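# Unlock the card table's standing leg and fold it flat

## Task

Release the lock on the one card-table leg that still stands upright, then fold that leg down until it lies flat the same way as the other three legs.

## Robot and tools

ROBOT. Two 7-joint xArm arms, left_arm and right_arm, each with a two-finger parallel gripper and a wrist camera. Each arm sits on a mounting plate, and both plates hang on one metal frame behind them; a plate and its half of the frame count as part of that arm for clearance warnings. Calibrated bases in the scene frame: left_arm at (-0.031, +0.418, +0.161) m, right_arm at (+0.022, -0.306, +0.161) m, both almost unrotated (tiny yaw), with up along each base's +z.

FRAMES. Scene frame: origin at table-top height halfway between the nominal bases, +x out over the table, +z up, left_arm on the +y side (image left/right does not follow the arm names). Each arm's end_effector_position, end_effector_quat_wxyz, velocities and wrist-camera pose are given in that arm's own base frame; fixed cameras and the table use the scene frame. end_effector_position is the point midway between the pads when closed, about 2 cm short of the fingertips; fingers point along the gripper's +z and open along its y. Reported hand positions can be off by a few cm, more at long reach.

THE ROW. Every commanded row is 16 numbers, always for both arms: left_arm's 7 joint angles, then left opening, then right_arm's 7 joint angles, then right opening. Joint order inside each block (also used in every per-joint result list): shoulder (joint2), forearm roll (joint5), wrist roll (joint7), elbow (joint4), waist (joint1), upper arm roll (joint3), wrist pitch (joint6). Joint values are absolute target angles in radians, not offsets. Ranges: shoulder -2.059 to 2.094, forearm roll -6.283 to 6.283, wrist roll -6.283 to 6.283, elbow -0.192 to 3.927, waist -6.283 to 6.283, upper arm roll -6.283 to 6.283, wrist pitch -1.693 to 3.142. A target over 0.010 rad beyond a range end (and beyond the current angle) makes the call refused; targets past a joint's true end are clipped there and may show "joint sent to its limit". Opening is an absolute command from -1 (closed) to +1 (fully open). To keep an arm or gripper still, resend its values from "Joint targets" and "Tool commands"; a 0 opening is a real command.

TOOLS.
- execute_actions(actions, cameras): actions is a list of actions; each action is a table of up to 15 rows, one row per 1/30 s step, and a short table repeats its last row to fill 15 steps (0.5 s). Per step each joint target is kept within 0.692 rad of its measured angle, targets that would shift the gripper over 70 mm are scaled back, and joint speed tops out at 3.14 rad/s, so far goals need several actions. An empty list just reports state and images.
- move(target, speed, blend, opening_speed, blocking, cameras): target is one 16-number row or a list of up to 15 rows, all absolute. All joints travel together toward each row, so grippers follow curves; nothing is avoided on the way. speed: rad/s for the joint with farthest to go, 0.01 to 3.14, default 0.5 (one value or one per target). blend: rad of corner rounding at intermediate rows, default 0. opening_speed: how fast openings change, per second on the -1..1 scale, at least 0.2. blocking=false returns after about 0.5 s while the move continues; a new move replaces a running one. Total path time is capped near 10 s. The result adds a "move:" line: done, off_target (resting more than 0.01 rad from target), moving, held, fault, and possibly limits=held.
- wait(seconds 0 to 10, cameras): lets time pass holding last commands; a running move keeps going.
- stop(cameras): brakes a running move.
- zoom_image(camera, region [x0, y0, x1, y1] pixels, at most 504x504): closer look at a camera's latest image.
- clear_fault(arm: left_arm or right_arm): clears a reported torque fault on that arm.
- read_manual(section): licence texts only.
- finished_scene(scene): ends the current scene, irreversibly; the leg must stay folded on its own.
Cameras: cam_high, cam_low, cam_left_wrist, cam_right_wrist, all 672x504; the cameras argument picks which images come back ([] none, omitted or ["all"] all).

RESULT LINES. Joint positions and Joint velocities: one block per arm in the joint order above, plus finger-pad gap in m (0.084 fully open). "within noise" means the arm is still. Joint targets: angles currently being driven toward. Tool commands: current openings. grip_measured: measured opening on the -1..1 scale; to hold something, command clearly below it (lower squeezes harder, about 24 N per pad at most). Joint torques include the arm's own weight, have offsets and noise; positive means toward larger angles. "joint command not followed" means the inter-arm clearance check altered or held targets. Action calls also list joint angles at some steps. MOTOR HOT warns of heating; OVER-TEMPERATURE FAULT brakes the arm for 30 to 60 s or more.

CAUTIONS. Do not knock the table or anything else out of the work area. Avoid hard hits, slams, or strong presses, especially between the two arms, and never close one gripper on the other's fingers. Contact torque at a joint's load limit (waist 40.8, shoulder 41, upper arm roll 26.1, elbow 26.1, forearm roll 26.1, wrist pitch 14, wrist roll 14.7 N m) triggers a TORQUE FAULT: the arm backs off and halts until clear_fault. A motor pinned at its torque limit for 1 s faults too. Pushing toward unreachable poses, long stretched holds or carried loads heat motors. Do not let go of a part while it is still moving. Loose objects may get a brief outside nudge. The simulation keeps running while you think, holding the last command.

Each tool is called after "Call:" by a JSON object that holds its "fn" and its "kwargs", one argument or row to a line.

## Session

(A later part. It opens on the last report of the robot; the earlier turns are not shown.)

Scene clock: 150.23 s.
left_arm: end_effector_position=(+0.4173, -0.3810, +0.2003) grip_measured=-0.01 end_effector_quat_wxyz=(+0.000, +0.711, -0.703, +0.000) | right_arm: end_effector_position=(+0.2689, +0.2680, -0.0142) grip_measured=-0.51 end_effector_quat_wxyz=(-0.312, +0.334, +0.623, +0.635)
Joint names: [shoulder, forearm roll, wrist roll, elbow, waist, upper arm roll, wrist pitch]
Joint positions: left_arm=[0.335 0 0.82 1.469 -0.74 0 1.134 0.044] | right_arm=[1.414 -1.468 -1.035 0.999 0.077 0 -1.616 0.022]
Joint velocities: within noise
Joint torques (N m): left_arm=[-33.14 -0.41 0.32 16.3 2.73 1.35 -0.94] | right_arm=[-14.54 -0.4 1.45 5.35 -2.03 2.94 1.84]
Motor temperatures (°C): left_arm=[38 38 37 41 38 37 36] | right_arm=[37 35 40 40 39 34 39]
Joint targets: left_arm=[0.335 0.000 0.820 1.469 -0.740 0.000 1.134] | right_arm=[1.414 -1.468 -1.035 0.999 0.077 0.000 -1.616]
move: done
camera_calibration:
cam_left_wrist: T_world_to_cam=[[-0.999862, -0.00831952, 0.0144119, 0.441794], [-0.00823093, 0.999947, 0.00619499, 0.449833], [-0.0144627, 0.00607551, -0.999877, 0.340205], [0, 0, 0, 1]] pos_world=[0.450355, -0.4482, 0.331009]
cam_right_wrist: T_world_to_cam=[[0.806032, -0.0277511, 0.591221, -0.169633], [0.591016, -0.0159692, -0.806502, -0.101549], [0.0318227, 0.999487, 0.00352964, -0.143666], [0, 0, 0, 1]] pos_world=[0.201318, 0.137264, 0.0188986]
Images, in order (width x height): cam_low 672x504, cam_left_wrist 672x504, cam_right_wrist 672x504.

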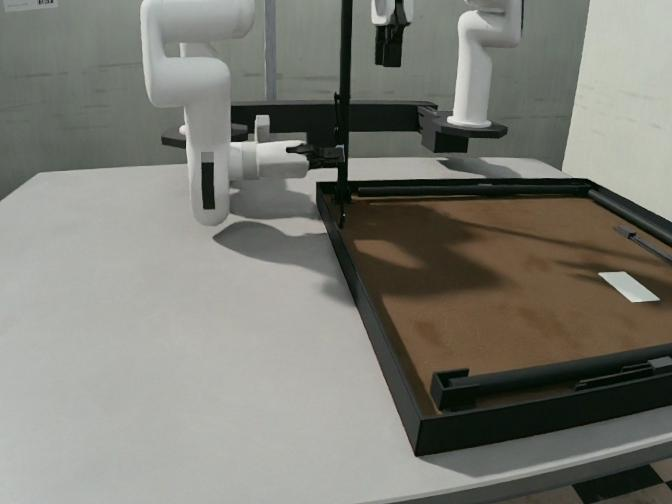

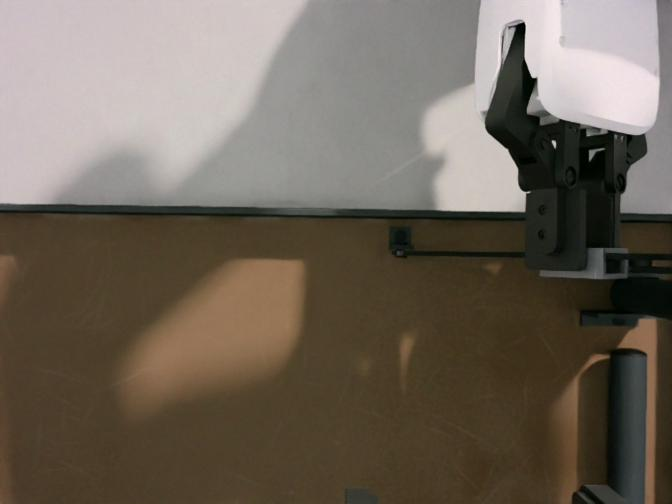

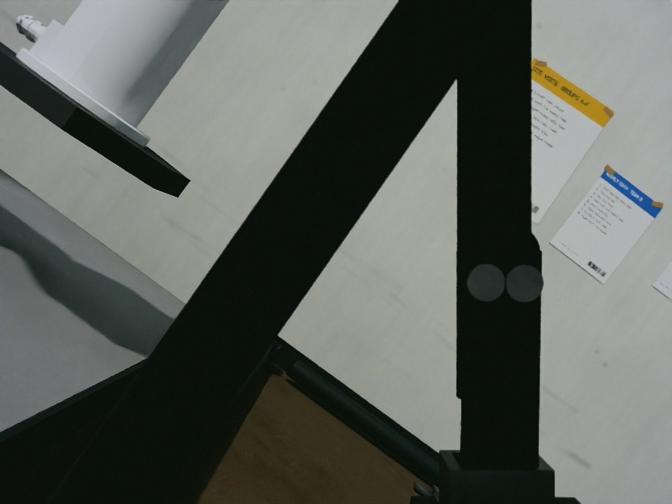

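Call:
{"fn": "move", "kwargs": {
  "target": [0.335,0,0.82,1.469,-0.74,0,1.134,0,1.4145,-1.468,-1.035,0.999,0.077,0,-1.616,0.4],
  "opening_speed": 1.5,
  "cameras": []
}}

Call:
{"fn": "move", "kwargs": {
  "target": [
    [-0.3,0.3,1.0,1.1,-0.4,0,1.15,0.5,1.40,-1.69,-1.035,0.999,-0.173,0,-1.504,0.4],
    [-0.8,0.862,1.23,0.897,-0.9,0,1.192,0.5,1.32,-2.1,-1.035,0.999,-0.58,0,-1.504,0.4],
    [-0.8,0.862,1.23,0.897,-1.5355,0,1.192,0.5,1.32,-2.1,-1.035,0.999,-0.58,0,-1.504,0.4]
  ],
  "speed": 0.6,
  "blend": 0.1
}}

Scene clock: 213.20 s.
left_arm: end_effector_position=(+0.4173, -0.3810, +0.2003) grip_measured=-0.01 end_effector_quat_wxyz=(+0.000, +0.711, -0.703, +0.000) | right_arm: end_effector_position=(+0.2690, +0.2680, -0.0143) grip_measured=+0.39 end_effector_quat_wxyz=(-0.312, +0.334, +0.623, +0.635)
Joint names: [shoulder, forearm roll, wrist roll, elbow, waist, upper arm roll, wrist pitch]
Joint positions: left_arm=[0.335 0 0.82 1.469 -0.74 0 1.134 0.044] | right_arm=[1.415 -1.468 -1.035 0.999 0.077 0 -1.616 0.061]
Joint velocities: within noise
Joint torques (N m): left_arm=[-34.19 -0.33 -0.01 16.38 2.02 1.35 -1.14] | right_arm=[-15.83 -0.5 1.52 -4.64 -1.39 -0.65 -2.75]
Motor temperatures (°C): left_arm=[39 37 37 42 38 36 36] | right_arm=[37 35 40 40 39 35 38]
Joint targets: left_arm=[0.335 0.000 0.820 1.469 -0.740 0.000 1.134] | right_arm=[1.414 -1.468 -1.035 0.999 0.077 0.000 -1.616]
move: done
No camera images: "cameras" was empty.

Scene clock: 217.03 s.
left_arm: end_effector_position=(+0.1679, -0.3298, +0.5167) grip_measured=+0.49 end_effector_quat_wxyz=(+0.375, -0.113, +0.874, -0.287) | right_arm: end_effector_position=(+0.2535, +0.0981, +0.0362) grip_measured=+0.39 end_effector_quat_wxyz=(-0.274, +0.283, +0.610, +0.688)
Joint names: [shoulder, forearm roll, wrist roll, elbow, waist, upper arm roll, wrist pitch]
Joint positions: left_arm=[-0.8 0.862 1.23 0.897 -1.535 0 1.192 0.065] | right_arm=[1.32 -2.1 -1.035 0.999 -0.58 0 -1.504 0.061]
Joint velocities: within noise
Joint torques (N m): left_arm=[-7.07 1.83 1.88 14.95 -9.68 -0.87 -1.02] | right_arm=[-20.28 -1.9 1.37 -4.27 -3.1 1.35 0.41]
Motor temperatures (°C): left_arm=[39 38 37 42 38 36 36] | right_arm=[37 35 40 40 39 34 38]
Joint targets: left_arm=[-0.800 0.862 1.230 0.897 -1.535 0.000 1.192] | right_arm=[1.320 -2.100 -1.035 0.999 -0.580 0.000 -1.504]
move: done
camera_calibration:
cam_left_wrist: T_world_to_cam=[[0.0096458, 0.816344, -0.577486, 0.596629], [0.688548, 0.413367, 0.595844, -0.220458], [0.725127, -0.403374, -0.558105, 0.165118], [0, 0, 0, 1]] pos_world=[0.0263096, -0.32932, 0.568057]
cam_right_wrist: T_world_to_cam=[[0.714212, -0.105084, 0.691996, -0.164613], [0.698094, 0.0353964, -0.715131, -0.0899828], [0.0506548, 0.993833, 0.0986392, 0.0187779], [0, 0, 0, 1]] pos_world=[0.179434, -0.0327752, 0.0477098]

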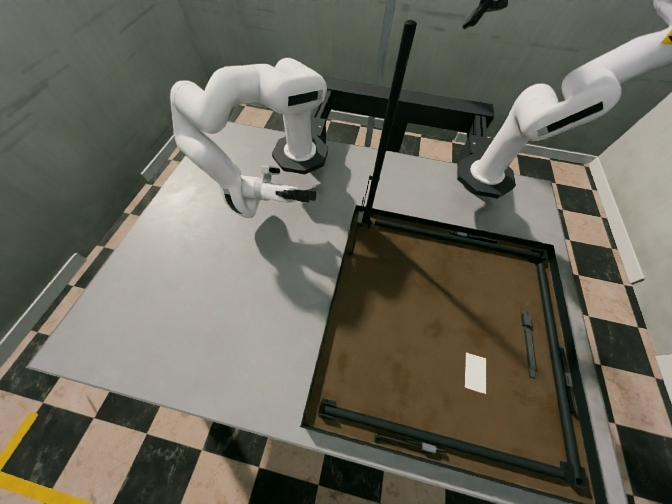

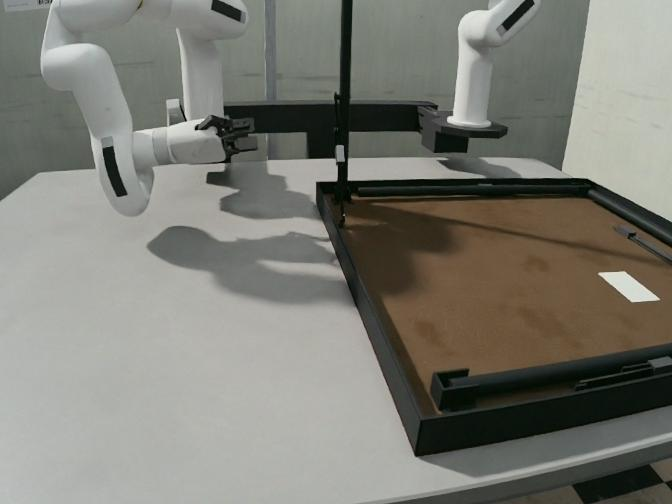

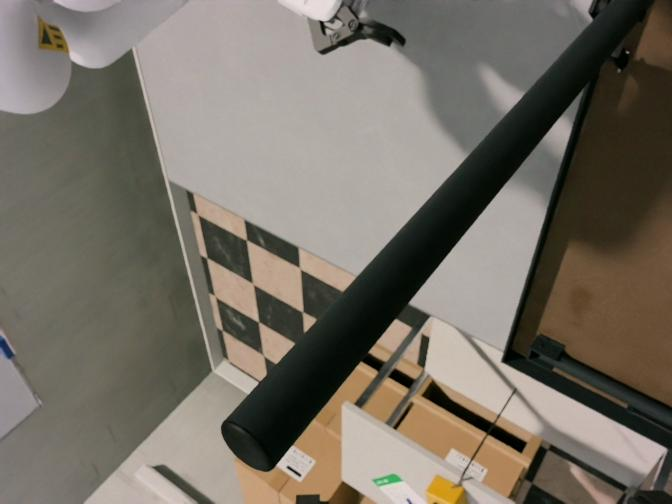

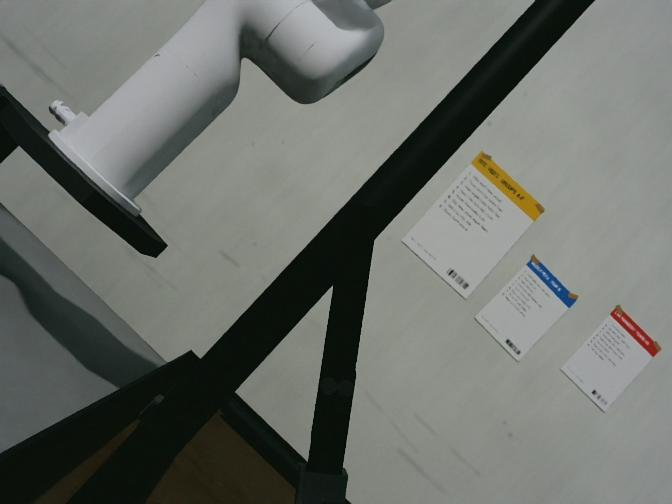

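Call:
{"fn": "move", "kwargs": {
  "target": [-0.167,0.862,1.230,0.897,-1.5355,0,1.192,0.7,1.320,-2.100,-1.035,0.999,-0.580,0,-1.504,0.4],
  "speed": 0.5
}}

Call:
{"fn": "zoom_image", "kwargs": {
  "camera": "cam_high",
  "region": [300, 80, 500, 260]
}}

Scene clock: 221.20 s.
left_arm: end_effector_position=(+0.1707, -0.4125, +0.2699) grip_measured=+0.70 end_effector_quat_wxyz=(+0.382, +0.006, +0.924, +0.000) | right_arm: end_effector_position=(+0.2535, +0.0981, +0.0362) grip_measured=+0.39 end_effector_quat_wxyz=(-0.274, +0.283, +0.610, +0.688)
Joint names: [shoulder, forearm roll, wrist roll, elbow, waist, upper arm roll, wrist pitch]
Joint positions: left_arm=[-0.167 0.862 1.23 0.897 -1.536 0 1.192 0.073] | right_arm=[1.32 -2.1 -1.035 0.999 -0.58 0 -1.504 0.061]
Joint velocities: within noise
Joint torques (N m): left_arm=[-12.88 1.49 1.72 16.26 -7.45 2 -1.11] | right_arm=[-18.92 -1.25 1.28 -3.03 -2.68 3.11 -0.16]
Motor temperatures (°C): left_arm=[39 38 37 42 38 36 36] | right_arm=[37 35 40 40 39 34 38]
Joint targets: left_arm=[-0.167 0.862 1.230 0.897 -1.535 0.000 1.192] | right_arm=[1.320 -2.100 -1.035 0.999 -0.580 0.000 -1.504]
move: done
camera_calibration:
cam_left_wrist: T_world_to_cam=[[0.00334742, 0.999857, 0.016572, 0.438071], [0.703737, -0.0141292, 0.71032, -0.250962], [0.710453, 0.00928463, -0.703684, 0.203988], [0, 0, 0, 1]] pos_world=[0.0302213, -0.443448, 0.314547]
cam_right_wrist: T_world_to_cam=[[0.714212, -0.105084, 0.691996, -0.164613], [0.698094, 0.0353964, -0.715131, -0.0899828], [0.0506548, 0.993833, 0.0986392, 0.0187779], [0, 0, 0, 1]] pos_world=[0.179434, -0.0327752, 0.0477098]

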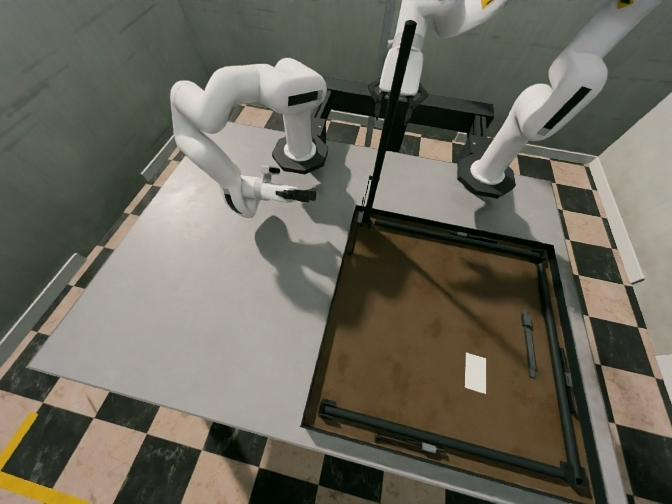

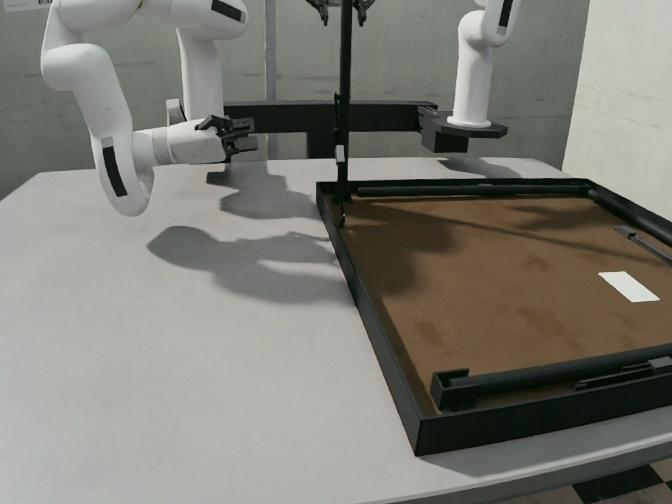

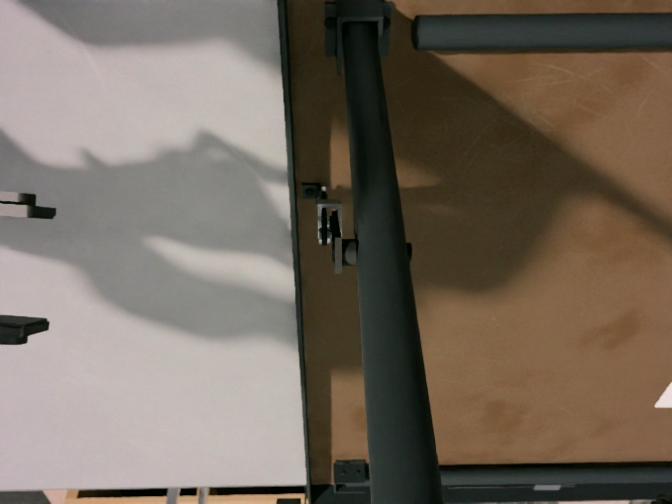

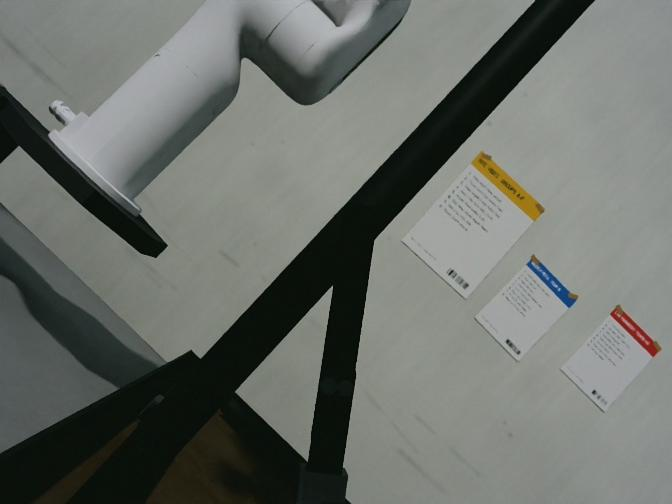

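Scaled by 2.520 from the camera's 672x504 image, which has a finer 960x720 frame.

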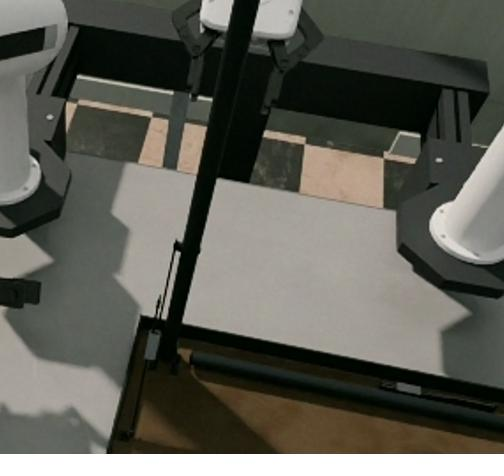

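Call:
{"fn": "move", "kwargs": {
  "target": [-0.036,1.011,1.163,0.837,-1.345,0,0.941,0.7,1.320,-2.100,-1.035,0.999,-0.580,0,-1.504,0.4],
  "speed": 0.25,
  "cameras": ["cam_left_wrist"]
}}

Call:
{"fn": "move", "kwargs": {
  "target": [-0.036,1.011,1.163,0.837,-1.345,0,0.941,-0.75,1.320,-2.100,-1.035,0.999,-0.580,0,-1.504,0.4],
  "opening_speed": 0.8
}}

Scene clock: 233.70 s.
left_arm: end_effector_position=(+0.2340, -0.4189, +0.2020) grip_measured=+0.70 end_effector_quat_wxyz=(+0.383, +0.011, +0.924, -0.005) | right_arm: end_effector_position=(+0.2535, +0.0981, +0.0362) grip_measured=+0.39 end_effector_quat_wxyz=(-0.274, +0.283, +0.610, +0.688)
Joint names: [shoulder, forearm roll, wrist roll, elbow, waist, upper arm roll, wrist pitch]
Joint positions: left_arm=[-0.036 1.011 1.163 0.837 -1.345 0 0.941 0.073] | right_arm=[1.32 -2.1 -1.035 0.999 -0.58 0 -1.504 0.061]
Joint velocities: within noise
Joint torques (N m): left_arm=[-14.84 1.45 -1.86 13.96 9.36 1.22 -2.42] | right_arm=[-17.92 -0.59 1.17 -1.7 -2.15 2.84 -0.74]
Motor temperatures (°C): left_arm=[38 38 37 42 38 36 36] | right_arm=[37 35 40 40 39 34 38]
Joint targets: left_arm=[-0.036 1.011 1.163 0.837 -1.345 0.000 0.941] | right_arm=[1.320 -2.100 -1.035 0.999 -0.580 0.000 -1.504]
move: done
camera_calibration:
cam_left_wrist: T_world_to_cam=[[0.0159704, 0.999811, 0.0111083, 0.443524], [0.702584, -0.019126, 0.711344, -0.249371], [0.711422, -0.00355589, -0.702756, 0.105559], [0, 0, 0, 1]] pos_world=[0.0930238, -0.447835, 0.246645]
Images, in order (width x height): cam_left_wrist 672x504.

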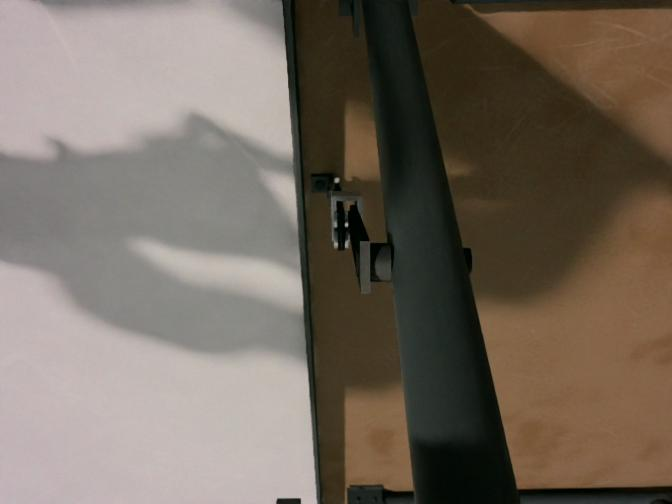

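Scene clock: 235.73 s.
left_arm: end_effector_position=(+0.2340, -0.4190, +0.2019) grip_measured=-0.48 end_effector_quat_wxyz=(+0.383, +0.011, +0.924, -0.005) | right_arm: end_effector_position=(+0.2535, +0.0981, +0.0362) grip_measured=+0.39 end_effector_quat_wxyz=(-0.274, +0.283, +0.610, +0.688)
Joint names: [shoulder, forearm roll, wrist roll, elbow, waist, upper arm roll, wrist pitch]
Joint positions: left_arm=[-0.036 1.011 1.163 0.837 -1.345 0 0.941 0.023] | right_arm=[1.32 -2.1 -1.035 0.999 -0.58 0 -1.504 0.061]
Joint velocities: within noise
Joint torques (N m): left_arm=[-18.82 -0.44 -1.79 11.66 8.31 4.42 6.88] | right_arm=[-17.38 -0.27 1 -1.17 -2.17 2.55 -0.99]
Motor temperatures (°C): left_arm=[38 38 37 42 38 36 36] | right_arm=[37 35 40 40 39 34 38]
Joint targets: left_arm=[-0.036 1.011 1.163 0.837 -1.345 0.000 0.941] | right_arm=[1.320 -2.100 -1.035 0.999 -0.580 0.000 -1.504]
move: done
camera_calibration:
cam_left_wrist: T_world_to_cam=[[0.0161852, 0.999808, 0.0110363, 0.443519], [0.70268, -0.0192262, 0.711246, -0.249472], [0.711322, -0.00375669, -0.702856, 0.105432], [0, 0, 0, 1]] pos_world=[0.0931239, -0.447834, 0.246645]
cam_right_wrist: T_world_to_cam=[[0.714212, -0.105084, 0.691996, -0.164613], [0.698094, 0.0353964, -0.715131, -0.0899828], [0.0506548, 0.993833, 0.0986392, 0.0187779], [0, 0, 0, 1]] pos_world=[0.179434, -0.0327752, 0.0477098]

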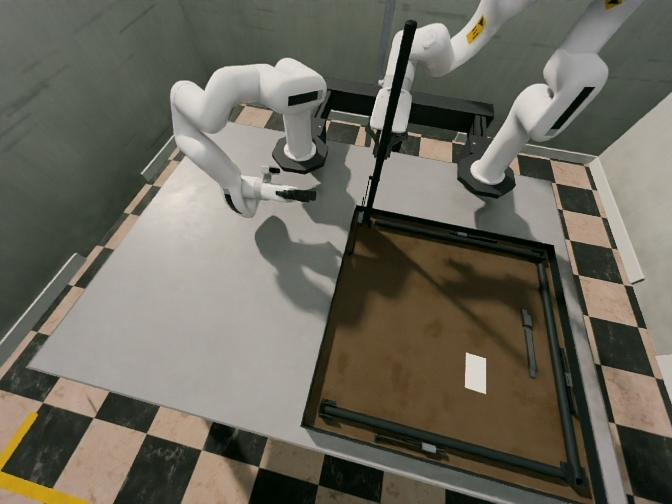

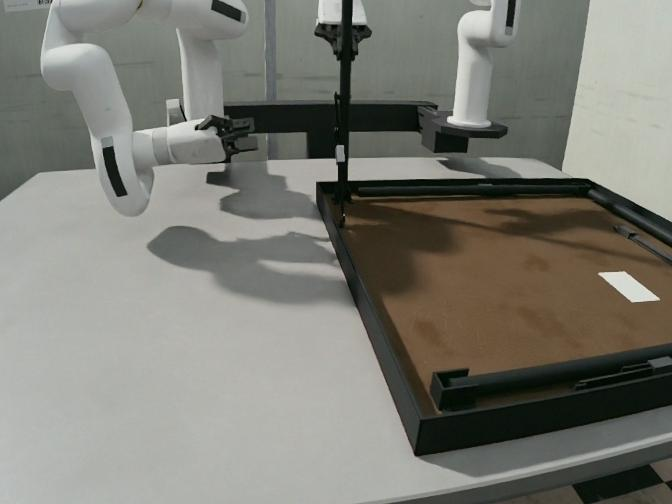

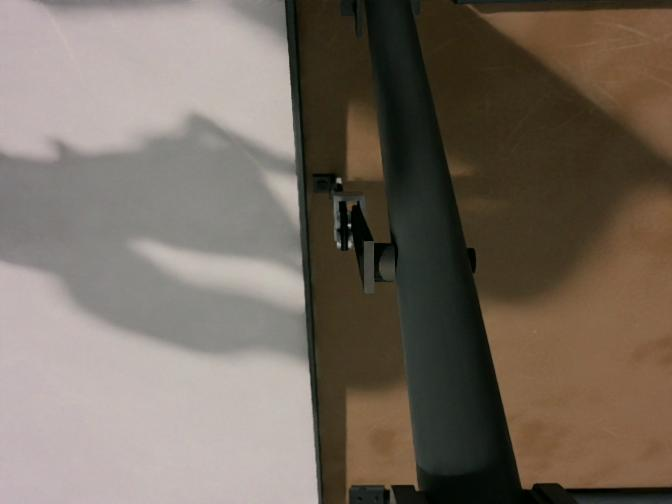

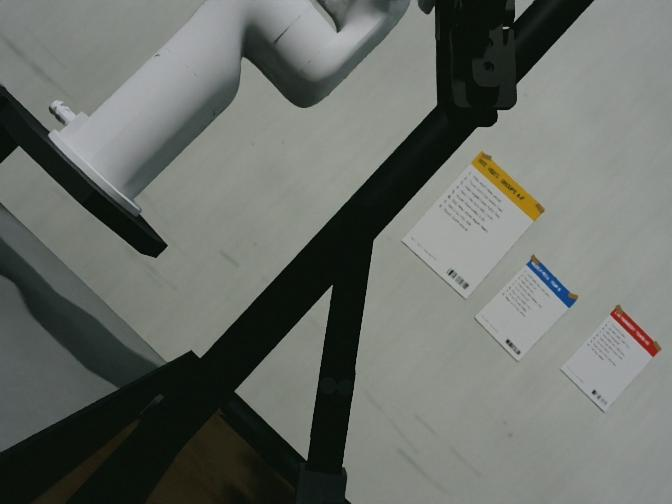

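Call:
{"fn": "move", "kwargs": {
  "target": [0.05,1.072,1.186,0.899,-1.228,0,0.855,-0.75,1.320,-2.100,-1.035,0.999,-0.580,0,-1.504,0.4],
  "speed": 0.1
}}

Scene clock: 239.90 s.
left_arm: end_effector_position=(+0.2830, -0.4278, +0.1918) grip_measured=-0.48 end_effector_quat_wxyz=(+0.384, +0.008, +0.923, -0.006) | right_arm: end_effector_position=(+0.2535, +0.0981, +0.0362) grip_measured=+0.39 end_effector_quat_wxyz=(-0.274, +0.283, +0.610, +0.688)
Joint names: [shoulder, forearm roll, wrist roll, elbow, waist, upper arm roll, wrist pitch]
Joint positions: left_arm=[0.05 1.072 1.186 0.899 -1.228 0 0.855 0.023] | right_arm=[1.32 -2.1 -1.035 0.999 -0.58 0 -1.504 0.061]
Joint velocities: within noise
Joint torques (N m): left_arm=[-2.18 1.12 1.65 5.88 33.73 20.63 4.72] | right_arm=[-16.19 0.29 0.99 0.04 -1.61 2.22 -1.54]
Motor temperatures (°C): left_arm=[38 38 37 41 38 37 36] | right_arm=[37 35 40 40 39 34 38]
Joint targets: left_arm=[0.050 1.072 1.186 0.899 -1.228 0.000 0.855] | right_arm=[1.320 -2.100 -1.035 0.999 -0.580 0.000 -1.504]
move: done
camera_calibration:
cam_left_wrist: T_world_to_cam=[[0.0111969, 0.999904, 0.00811937, 0.453686], [0.69995, -0.0136363, 0.714062, -0.27419], [0.714104, -0.00231211, -0.700036, 0.0627626], [0, 0, 0, 1]] pos_world=[0.14202, -0.457236, 0.236041]
cam_right_wrist: T_world_to_cam=[[0.714212, -0.105084, 0.691996, -0.164613], [0.698094, 0.0353964, -0.715131, -0.0899828], [0.0506548, 0.993833, 0.0986392, 0.0187779], [0, 0, 0, 1]] pos_world=[0.179434, -0.0327752, 0.0477098]

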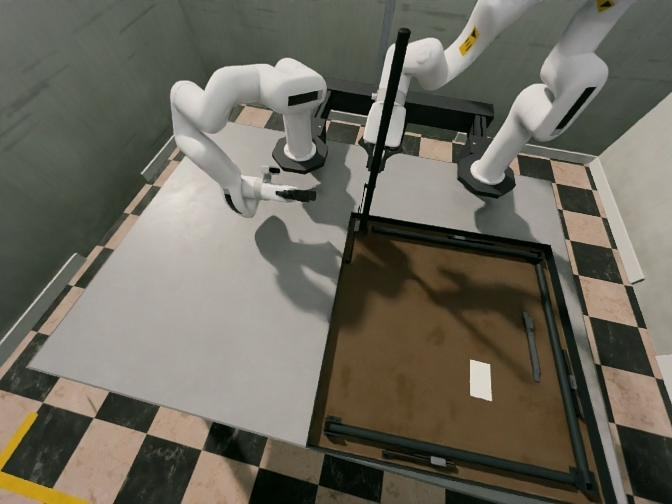

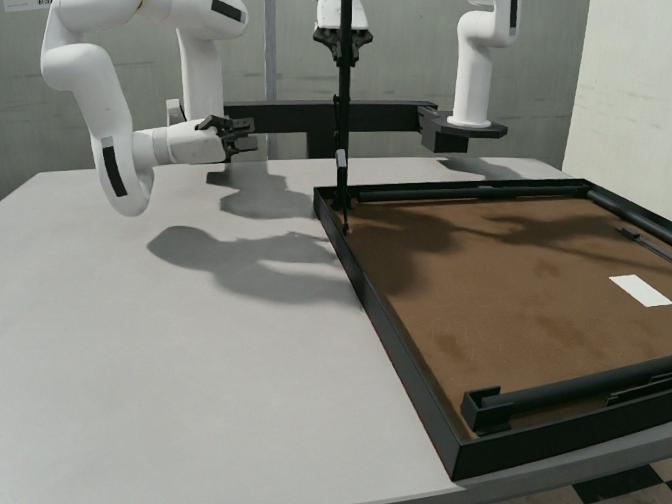

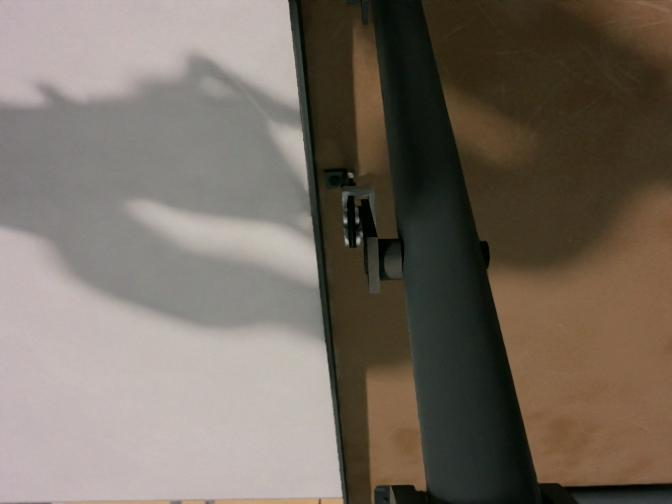

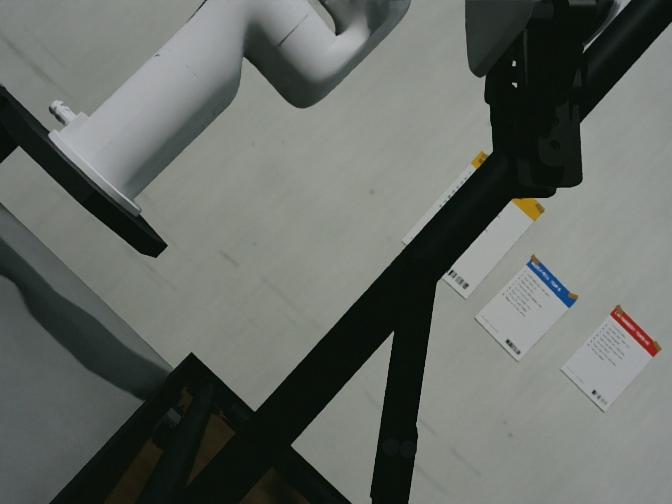

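Call:
{"fn": "move", "kwargs": {
  "target": [
    [0.041,1.066,1.184,0.893,-1.240,0,0.864,-0.75,1.234,-1.90,-1.0,0.90,-0.40,0,-1.439,0.4],
    [0.041,1.066,1.184,0.893,-1.240,0,0.864,-0.75,1.243,-1.473,-1.0,0.862,0.07,0,-1.610,0.4]
  ],
  "speed": 0.25
}}

Call:
{"fn": "zoom_image", "kwargs": {
  "camera": "cam_right_wrist",
  "region": [300, 250, 600, 504]
}}

Scene clock: 257.30 s.
left_arm: end_effector_position=(+0.2781, -0.4273, +0.1932) grip_measured=-0.48 end_effector_quat_wxyz=(+0.384, +0.009, +0.923, -0.006) | right_arm: end_effector_position=(+0.2753, +0.2670, +0.0355) grip_measured=+0.39 end_effector_quat_wxyz=(-0.312, +0.334, +0.623, +0.634)
Joint names: [shoulder, forearm roll, wrist roll, elbow, waist, upper arm roll, wrist pitch]
Joint positions: left_arm=[0.041 1.066 1.184 0.893 -1.24 0 0.864 0.023] | right_arm=[1.243 -1.473 -1 0.862 0.07 0 -1.61 0.061]
Joint velocities: within noise
Joint torques (N m): left_arm=[-36.99 0.15 -1.9 26.81 -22.75 -13.31 -6.81] | right_arm=[-14.61 1.54 1.57 -5.89 3.25 2.12 -2.79]
Motor temperatures (°C): left_arm=[37 38 37 40 39 43 37] | right_arm=[37 35 40 40 39 34 38]
Joint targets: left_arm=[0.041 1.066 1.184 0.893 -1.240 0.000 0.864] | right_arm=[1.243 -1.473 -1.000 0.862 0.070 0.000 -1.610]
move: done
camera_calibration:
cam_left_wrist: T_world_to_cam=[[0.0119024, 0.999895, 0.00826378, 0.453094], [0.699838, -0.0142329, 0.71416, -0.272033], [0.714202, -0.00271688, -0.699934, 0.0670204], [0, 0, 0, 1]] pos_world=[0.13712, -0.456736, 0.237441]
cam_right_wrist: T_world_to_cam=[[0.806535, -0.0279567, 0.590525, -0.204368], [0.590324, -0.0158479, -0.807011, -0.0650819], [0.0319199, 0.999484, 0.0037216, -0.143083], [0, 0, 0, 1]] pos_world=[0.207817, 0.136264, 0.0686951]

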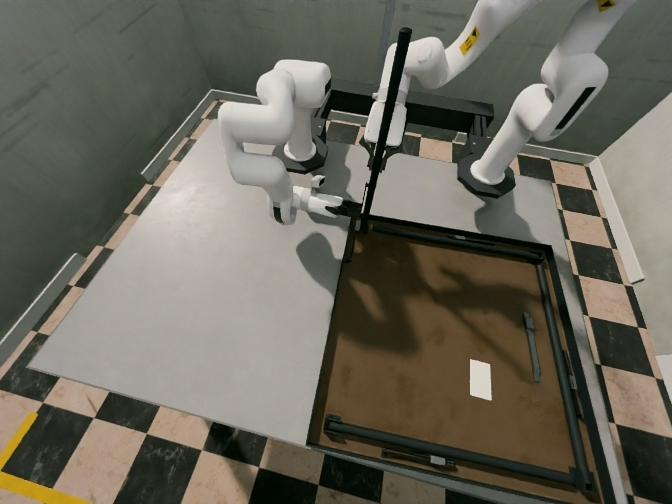

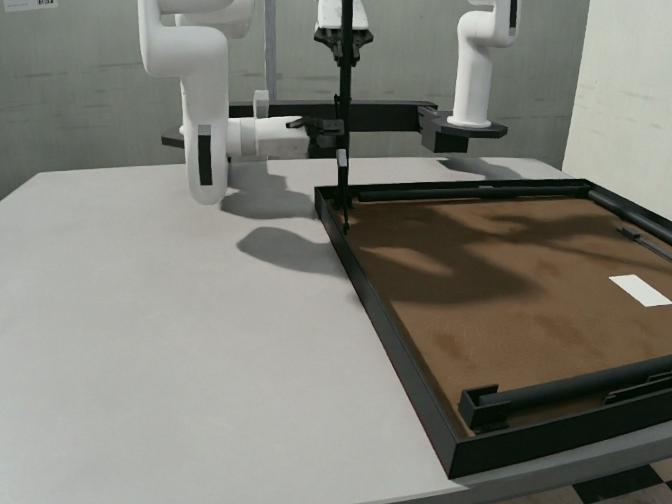

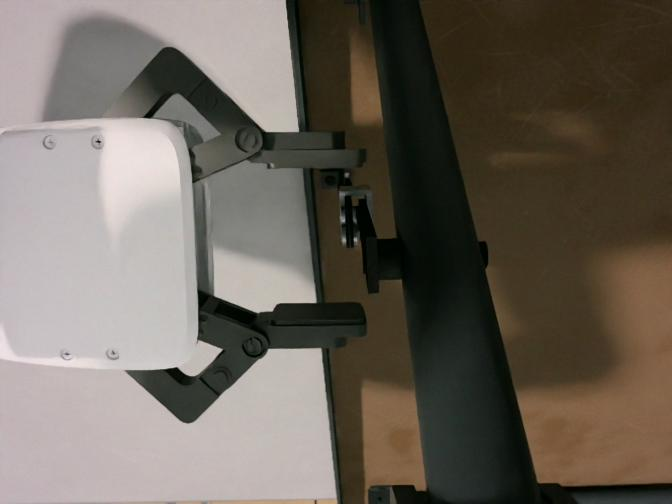

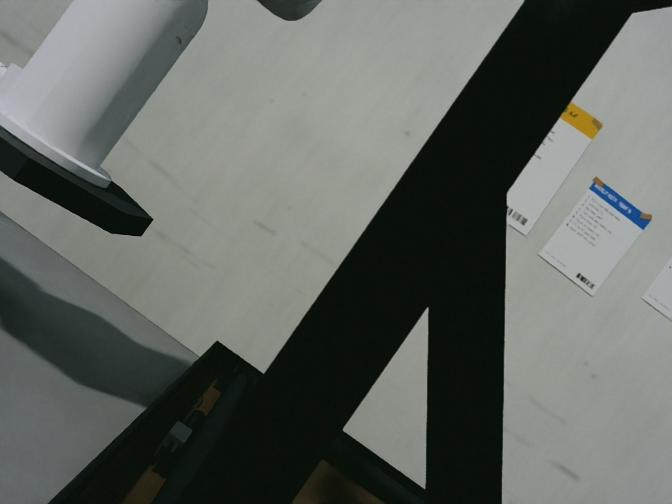

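Scaled by 1.680 from the camera's 672x504 image, which has a finer 960x720 frame.

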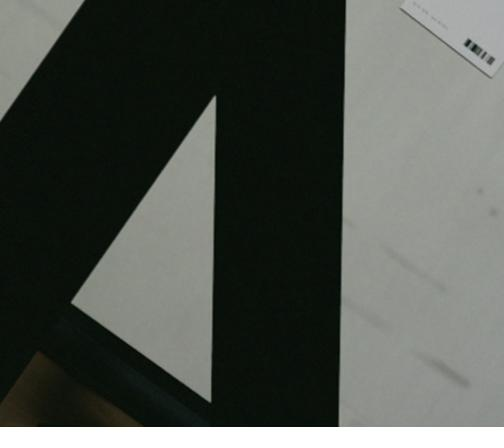

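Call:
{"fn": "move", "kwargs": {
  "target": [0.046,1.069,1.185,0.896,-1.234,0,0.859,-0.75,1.243,-1.473,-1.0,0.862,0.07,0,-1.610,-0.35],
  "opening_speed": 0.8,
  "cameras": ["cam_left_wrist","cam_right_wrist"]
}}

Scene clock: 261.83 s.
left_arm: end_effector_position=(+0.2805, -0.4278, +0.1922) grip_measured=-0.48 end_effector_quat_wxyz=(+0.384, +0.009, +0.923, -0.006) | right_arm: end_effector_position=(+0.2753, +0.2670, +0.0355) grip_measured=-0.37 end_effector_quat_wxyz=(-0.312, +0.334, +0.623, +0.634)
Joint names: [shoulder, forearm roll, wrist roll, elbow, waist, upper arm roll, wrist pitch]
Joint positions: left_arm=[0.046 1.069 1.185 0.896 -1.234 0 0.859 0.023] | right_arm=[1.243 -1.473 -1 0.862 0.07 0 -1.61 0.028]
Joint velocities: within noise
Joint torques (N m): left_arm=[-8.9 1.59 1.62 12.04 21.64 13.11 0.92] | right_arm=[-15.84 1.11 1.48 -4.39 2.57 1.95 -2.19]
Motor temperatures (°C): left_arm=[38 38 37 42 39 42 38] | right_arm=[37 35 40 40 39 34 38]
Joint targets: left_arm=[0.046 1.069 1.185 0.896 -1.234 0.000 0.859] | right_arm=[1.243 -1.473 -1.000 0.862 0.070 0.000 -1.610]
move: done
camera_calibration:
cam_left_wrist: T_world_to_cam=[[0.0121181, 0.999893, 0.00818837, 0.453459], [0.700138, -0.0143312, 0.713864, -0.273093], [0.713905, -0.00291767, -0.700237, 0.0646966], [0, 0, 0, 1]] pos_world=[0.13952, -0.457136, 0.236541]
cam_right_wrist: T_world_to_cam=[[0.806536, -0.0279567, 0.590523, -0.204285], [0.590322, -0.0158479, -0.807012, -0.0650208], [0.0319199, 0.999484, 0.00372157, -0.143179], [0, 0, 0, 1]] pos_world=[0.207717, 0.136364, 0.0686951]
Images, in order (width x height): cam_left_wrist 672x504, cam_right_wrist 672x504.

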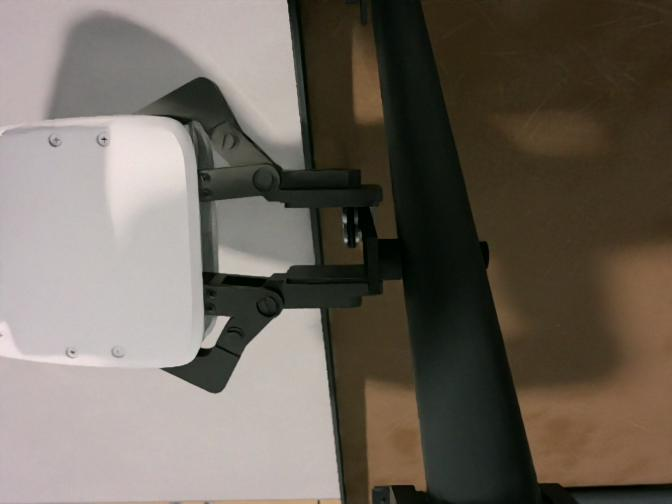

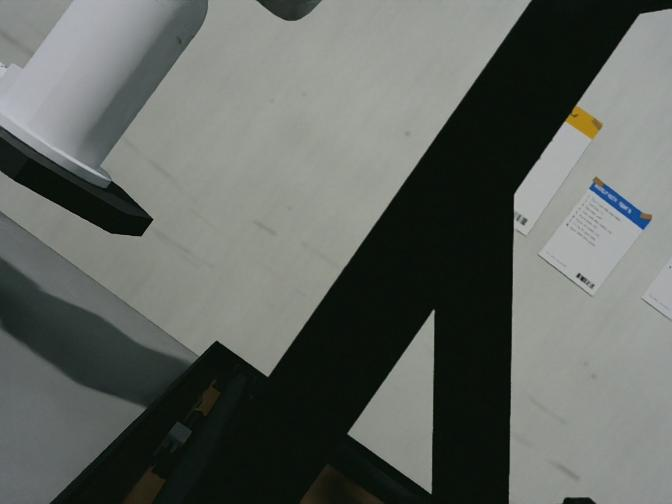

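Call:
{"fn": "move", "kwargs": {
  "target": [0.046,1.069,1.185,0.896,-1.234,0,0.859,-0.75,1.175,-1.477,-0.903,0.892,0.062,0,-1.598,-0.35],
  "speed": 0.1
}}

Scene clock: 267.87 s.
left_arm: end_effector_position=(+0.2807, -0.4275, +0.1922) grip_measured=-0.48 end_effector_quat_wxyz=(+0.384, +0.008, +0.923, -0.005) | right_arm: end_effector_position=(+0.2989, +0.2672, +0.0540) grip_measured=-0.13 end_effector_quat_wxyz=(-0.312, +0.334, +0.623, +0.635) end_effector_velocity=(+0.000, +0.000, +0.000) end_effector_angular_velocity=(+0.000, +0.000, +0.000)
Joint names: [shoulder, forearm roll, wrist roll, elbow, waist, upper arm roll, wrist pitch]
Joint positions: left_arm=[0.046 1.069 1.185 0.896 -1.234 0.001 0.859 0.023] | right_arm=[1.175 -1.477 -0.903 0.892 0.062 0 -1.598 0.038]
Joint velocities: left_arm=[within noise] | right_arm=[0 0 0.001 0 0 0 0 0.001]
Joint torques (N m): left_arm=[-28.52 -3.04 1.19 16.34 -36.86 -23.11 -9.72] | right_arm=[-35 3.06 2.39 16.75 -10.75 5.36 -7.91]
Motor temperatures (°C): left_arm=[37 38 37 41 39 42 38] | right_arm=[37 35 40 40 39 34 39]
Joint targets: left_arm=[0.046 1.069 1.185 0.896 -1.234 0.000 0.859] | right_arm=[1.175 -1.477 -0.903 0.892 0.062 0.000 -1.598]
move: done
camera_calibration:
cam_left_wrist: T_world_to_cam=[[0.0114106, 0.999899, 0.00847004, 0.453292], [0.700148, -0.014037, 0.713859, -0.273095], [0.713906, -0.0022153, -0.700238, 0.0647342], [0, 0, 0, 1]] pos_world=[0.13982, -0.456936, 0.236441]
cam_right_wrist: T_world_to_cam=[[0.806314, -0.0280775, 0.590821, -0.234197], [0.59061, -0.0161945, -0.806795, -0.0640565], [0.0322209, 0.999475, 0.00352496, -0.144251], [0, 0, 0, 1]] pos_world=[0.231317, 0.136562, 0.0871967]

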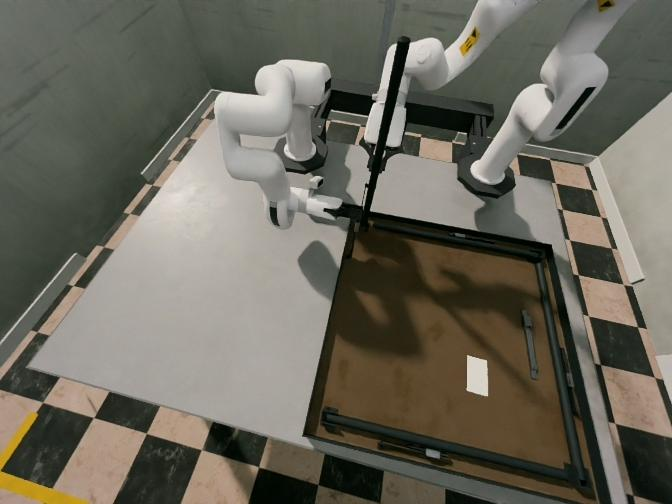

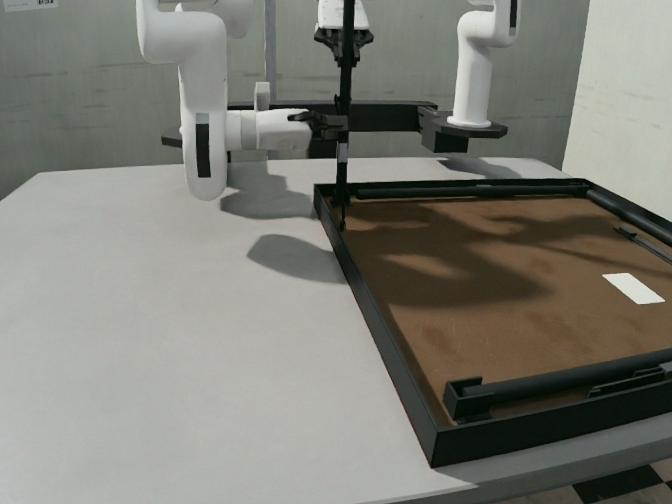

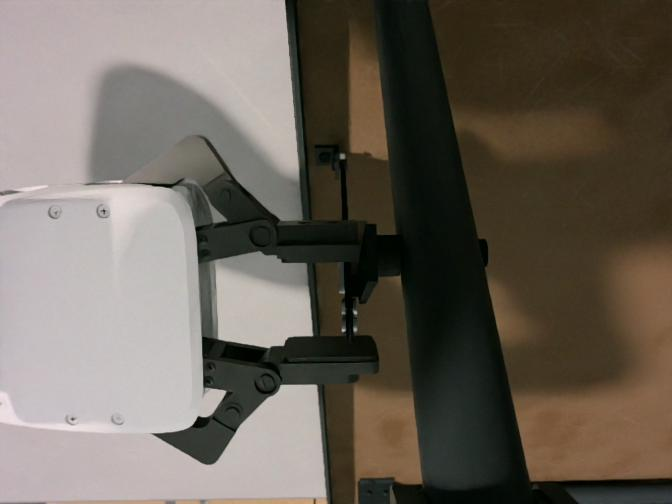

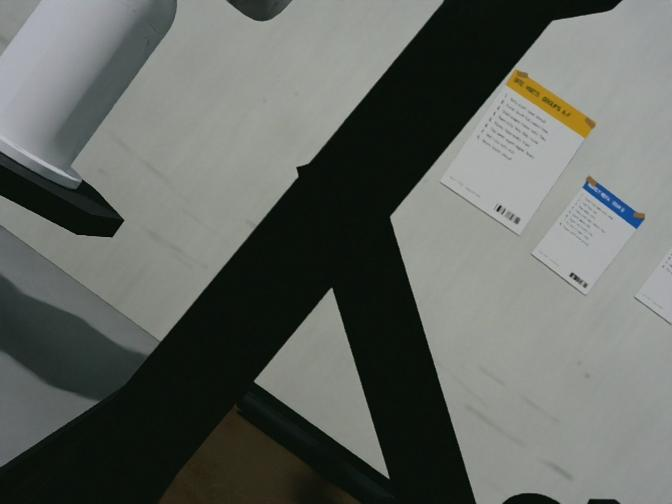

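Call:
{"fn": "move", "kwargs": {
  "target": [0.049,1.071,1.186,0.898,-1.230,0,0.857,-0.75,1.175,-1.477,-0.903,0.892,0.062,0,-1.598,0.6],
  "opening_speed": 1.5,
  "cameras": ["cam_right_wrist"]
}}

Call:
{"fn": "move", "kwargs": {
  "target": [
    [0.05,1.072,1.186,0.899,-1.228,0,0.855,-0.75,1.175,-1.90,-0.903,0.92,-0.40,0,-1.43,0.6],
    [0.094,1.103,1.198,0.931,-1.169,0,0.81,-0.75,1.175,-2.1,-0.903,0.92,-0.60,0,-1.43,0.6]
  ],
  "speed": [0.4,0.15]
}}

Scene clock: 273.47 s.
left_arm: end_effector_position=(+0.2823, -0.4276, +0.1917) grip_measured=-0.48 end_effector_quat_wxyz=(+0.384, +0.009, +0.923, -0.005) | right_arm: end_effector_position=(+0.2989, +0.2673, +0.0540) grip_measured=+0.59 end_effector_quat_wxyz=(-0.312, +0.334, +0.623, +0.635)
Joint names: [shoulder, forearm roll, wrist roll, elbow, waist, upper arm roll, wrist pitch]
Joint positions: left_arm=[0.049 1.071 1.186 0.898 -1.23 0 0.857 0.023] | right_arm=[1.175 -1.477 -0.903 0.892 0.062 0 -1.598 0.069]
Joint velocities: within noise
Joint torques (N m): left_arm=[-9.32 0.99 2.12 15.35 2.4 -2.06 -6.91] | right_arm=[-15.42 -1.1 -0.17 -3.49 2.89 -0.95 0.46]
Motor temperatures (°C): left_arm=[38 38 37 42 39 44 39] | right_arm=[38 35 40 41 39 34 41]
Joint targets: left_arm=[0.049 1.071 1.186 0.898 -1.230 0.000 0.857] | right_arm=[1.175 -1.477 -0.903 0.892 0.062 0.000 -1.598]
move: done
camera_calibration:
cam_right_wrist: T_world_to_cam=[[0.806444, -0.0281384, 0.59064, -0.234202], [0.590432, -0.0161089, -0.806927, -0.0640161], [0.0322202, 0.999474, 0.00362288, -0.14426], [0, 0, 0, 1]] pos_world=[0.231316, 0.136562, 0.0871958]
Images, in order (width x height): cam_right_wrist 672x504.

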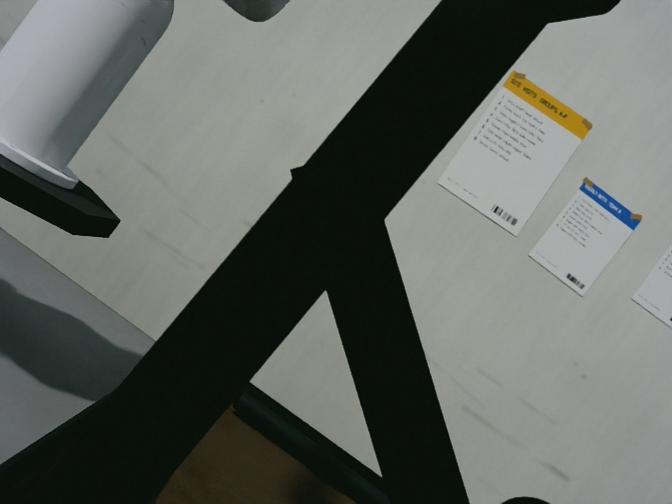

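Scene clock: 276.60 s.
left_arm: end_effector_position=(+0.3088, -0.4295, +0.1856) grip_measured=-0.48 end_effector_quat_wxyz=(+0.385, +0.008, +0.923, -0.005) | right_arm: end_effector_position=(+0.2606, +0.0933, +0.0523) grip_measured=+0.60 end_effector_quat_wxyz=(-0.285, +0.322, +0.633, +0.643)
Joint names: [shoulder, forearm roll, wrist roll, elbow, waist, upper arm roll, wrist pitch]
Joint positions: left_arm=[0.094 1.103 1.198 0.931 -1.169 0 0.812 0.023] | right_arm=[1.175 -2.1 -0.903 0.92 -0.6 0 -1.43 0.069]
Joint velocities: within noise
Joint torques (N m): left_arm=[1.99 -0.14 1.66 11.77 -12.15 -16.77 -14.54] | right_arm=[-17.35 -2.02 -1.16 3.42 -3.3 1.51 0.41]
Motor temperatures (°C): left_arm=[37 38 37 41 39 44 40] | right_arm=[38 35 40 41 39 34 41]
Joint targets: left_arm=[0.094 1.103 1.198 0.931 -1.169 0.000 0.810] | right_arm=[1.175 -2.100 -0.903 0.920 -0.600 0.000 -1.430]
move: done
camera_calibration:
cam_left_wrist: T_world_to_cam=[[0.00941818, 0.999917, 0.00876294, 0.455606], [0.699165, -0.0128501, 0.714844, -0.287461], [0.714898, -0.000605783, -0.699229, 0.0402479], [0, 0, 0, 1]] pos_world=[0.167919, -0.459238, 0.22964]
cam_right_wrist: T_world_to_cam=[[0.767816, -0.0347187, 0.639729, -0.199067], [0.638678, -0.0372031, -0.768574, -0.0582542], [0.0504838, 0.998704, -0.00639103, 0.0266856], [0, 0, 0, 1]] pos_world=[0.188706, -0.0357296, 0.0827471]

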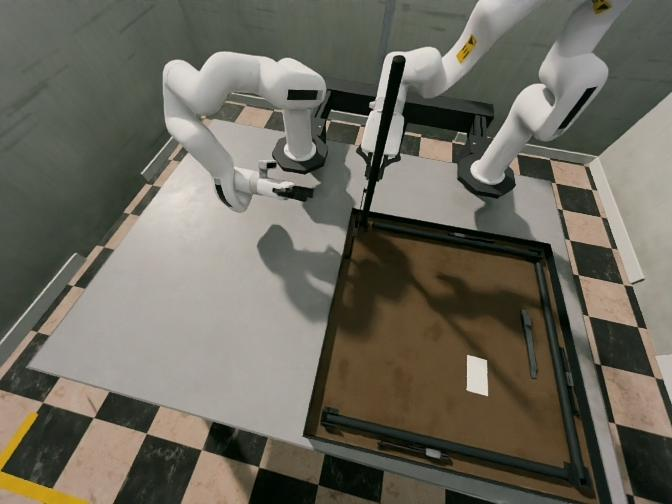

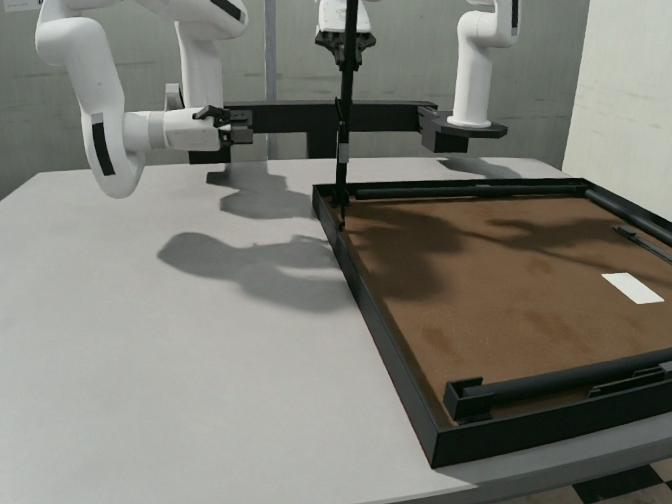

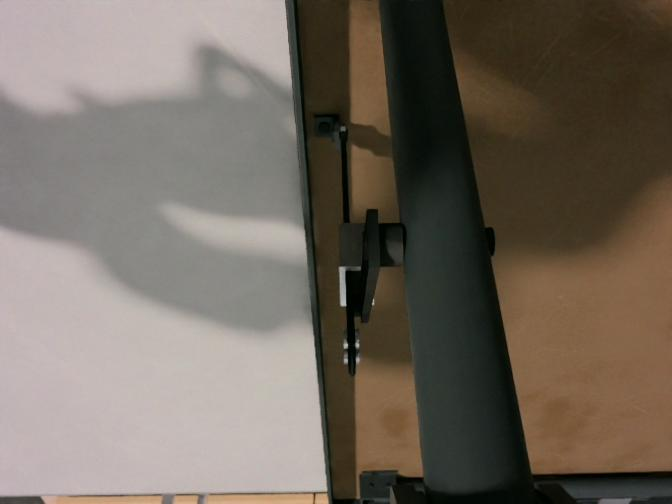

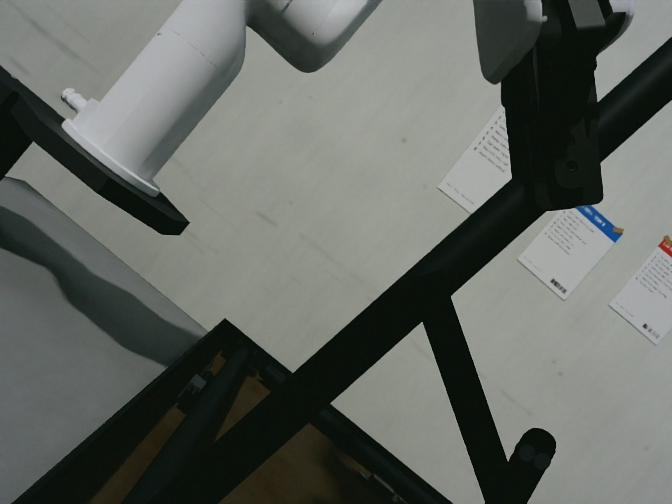

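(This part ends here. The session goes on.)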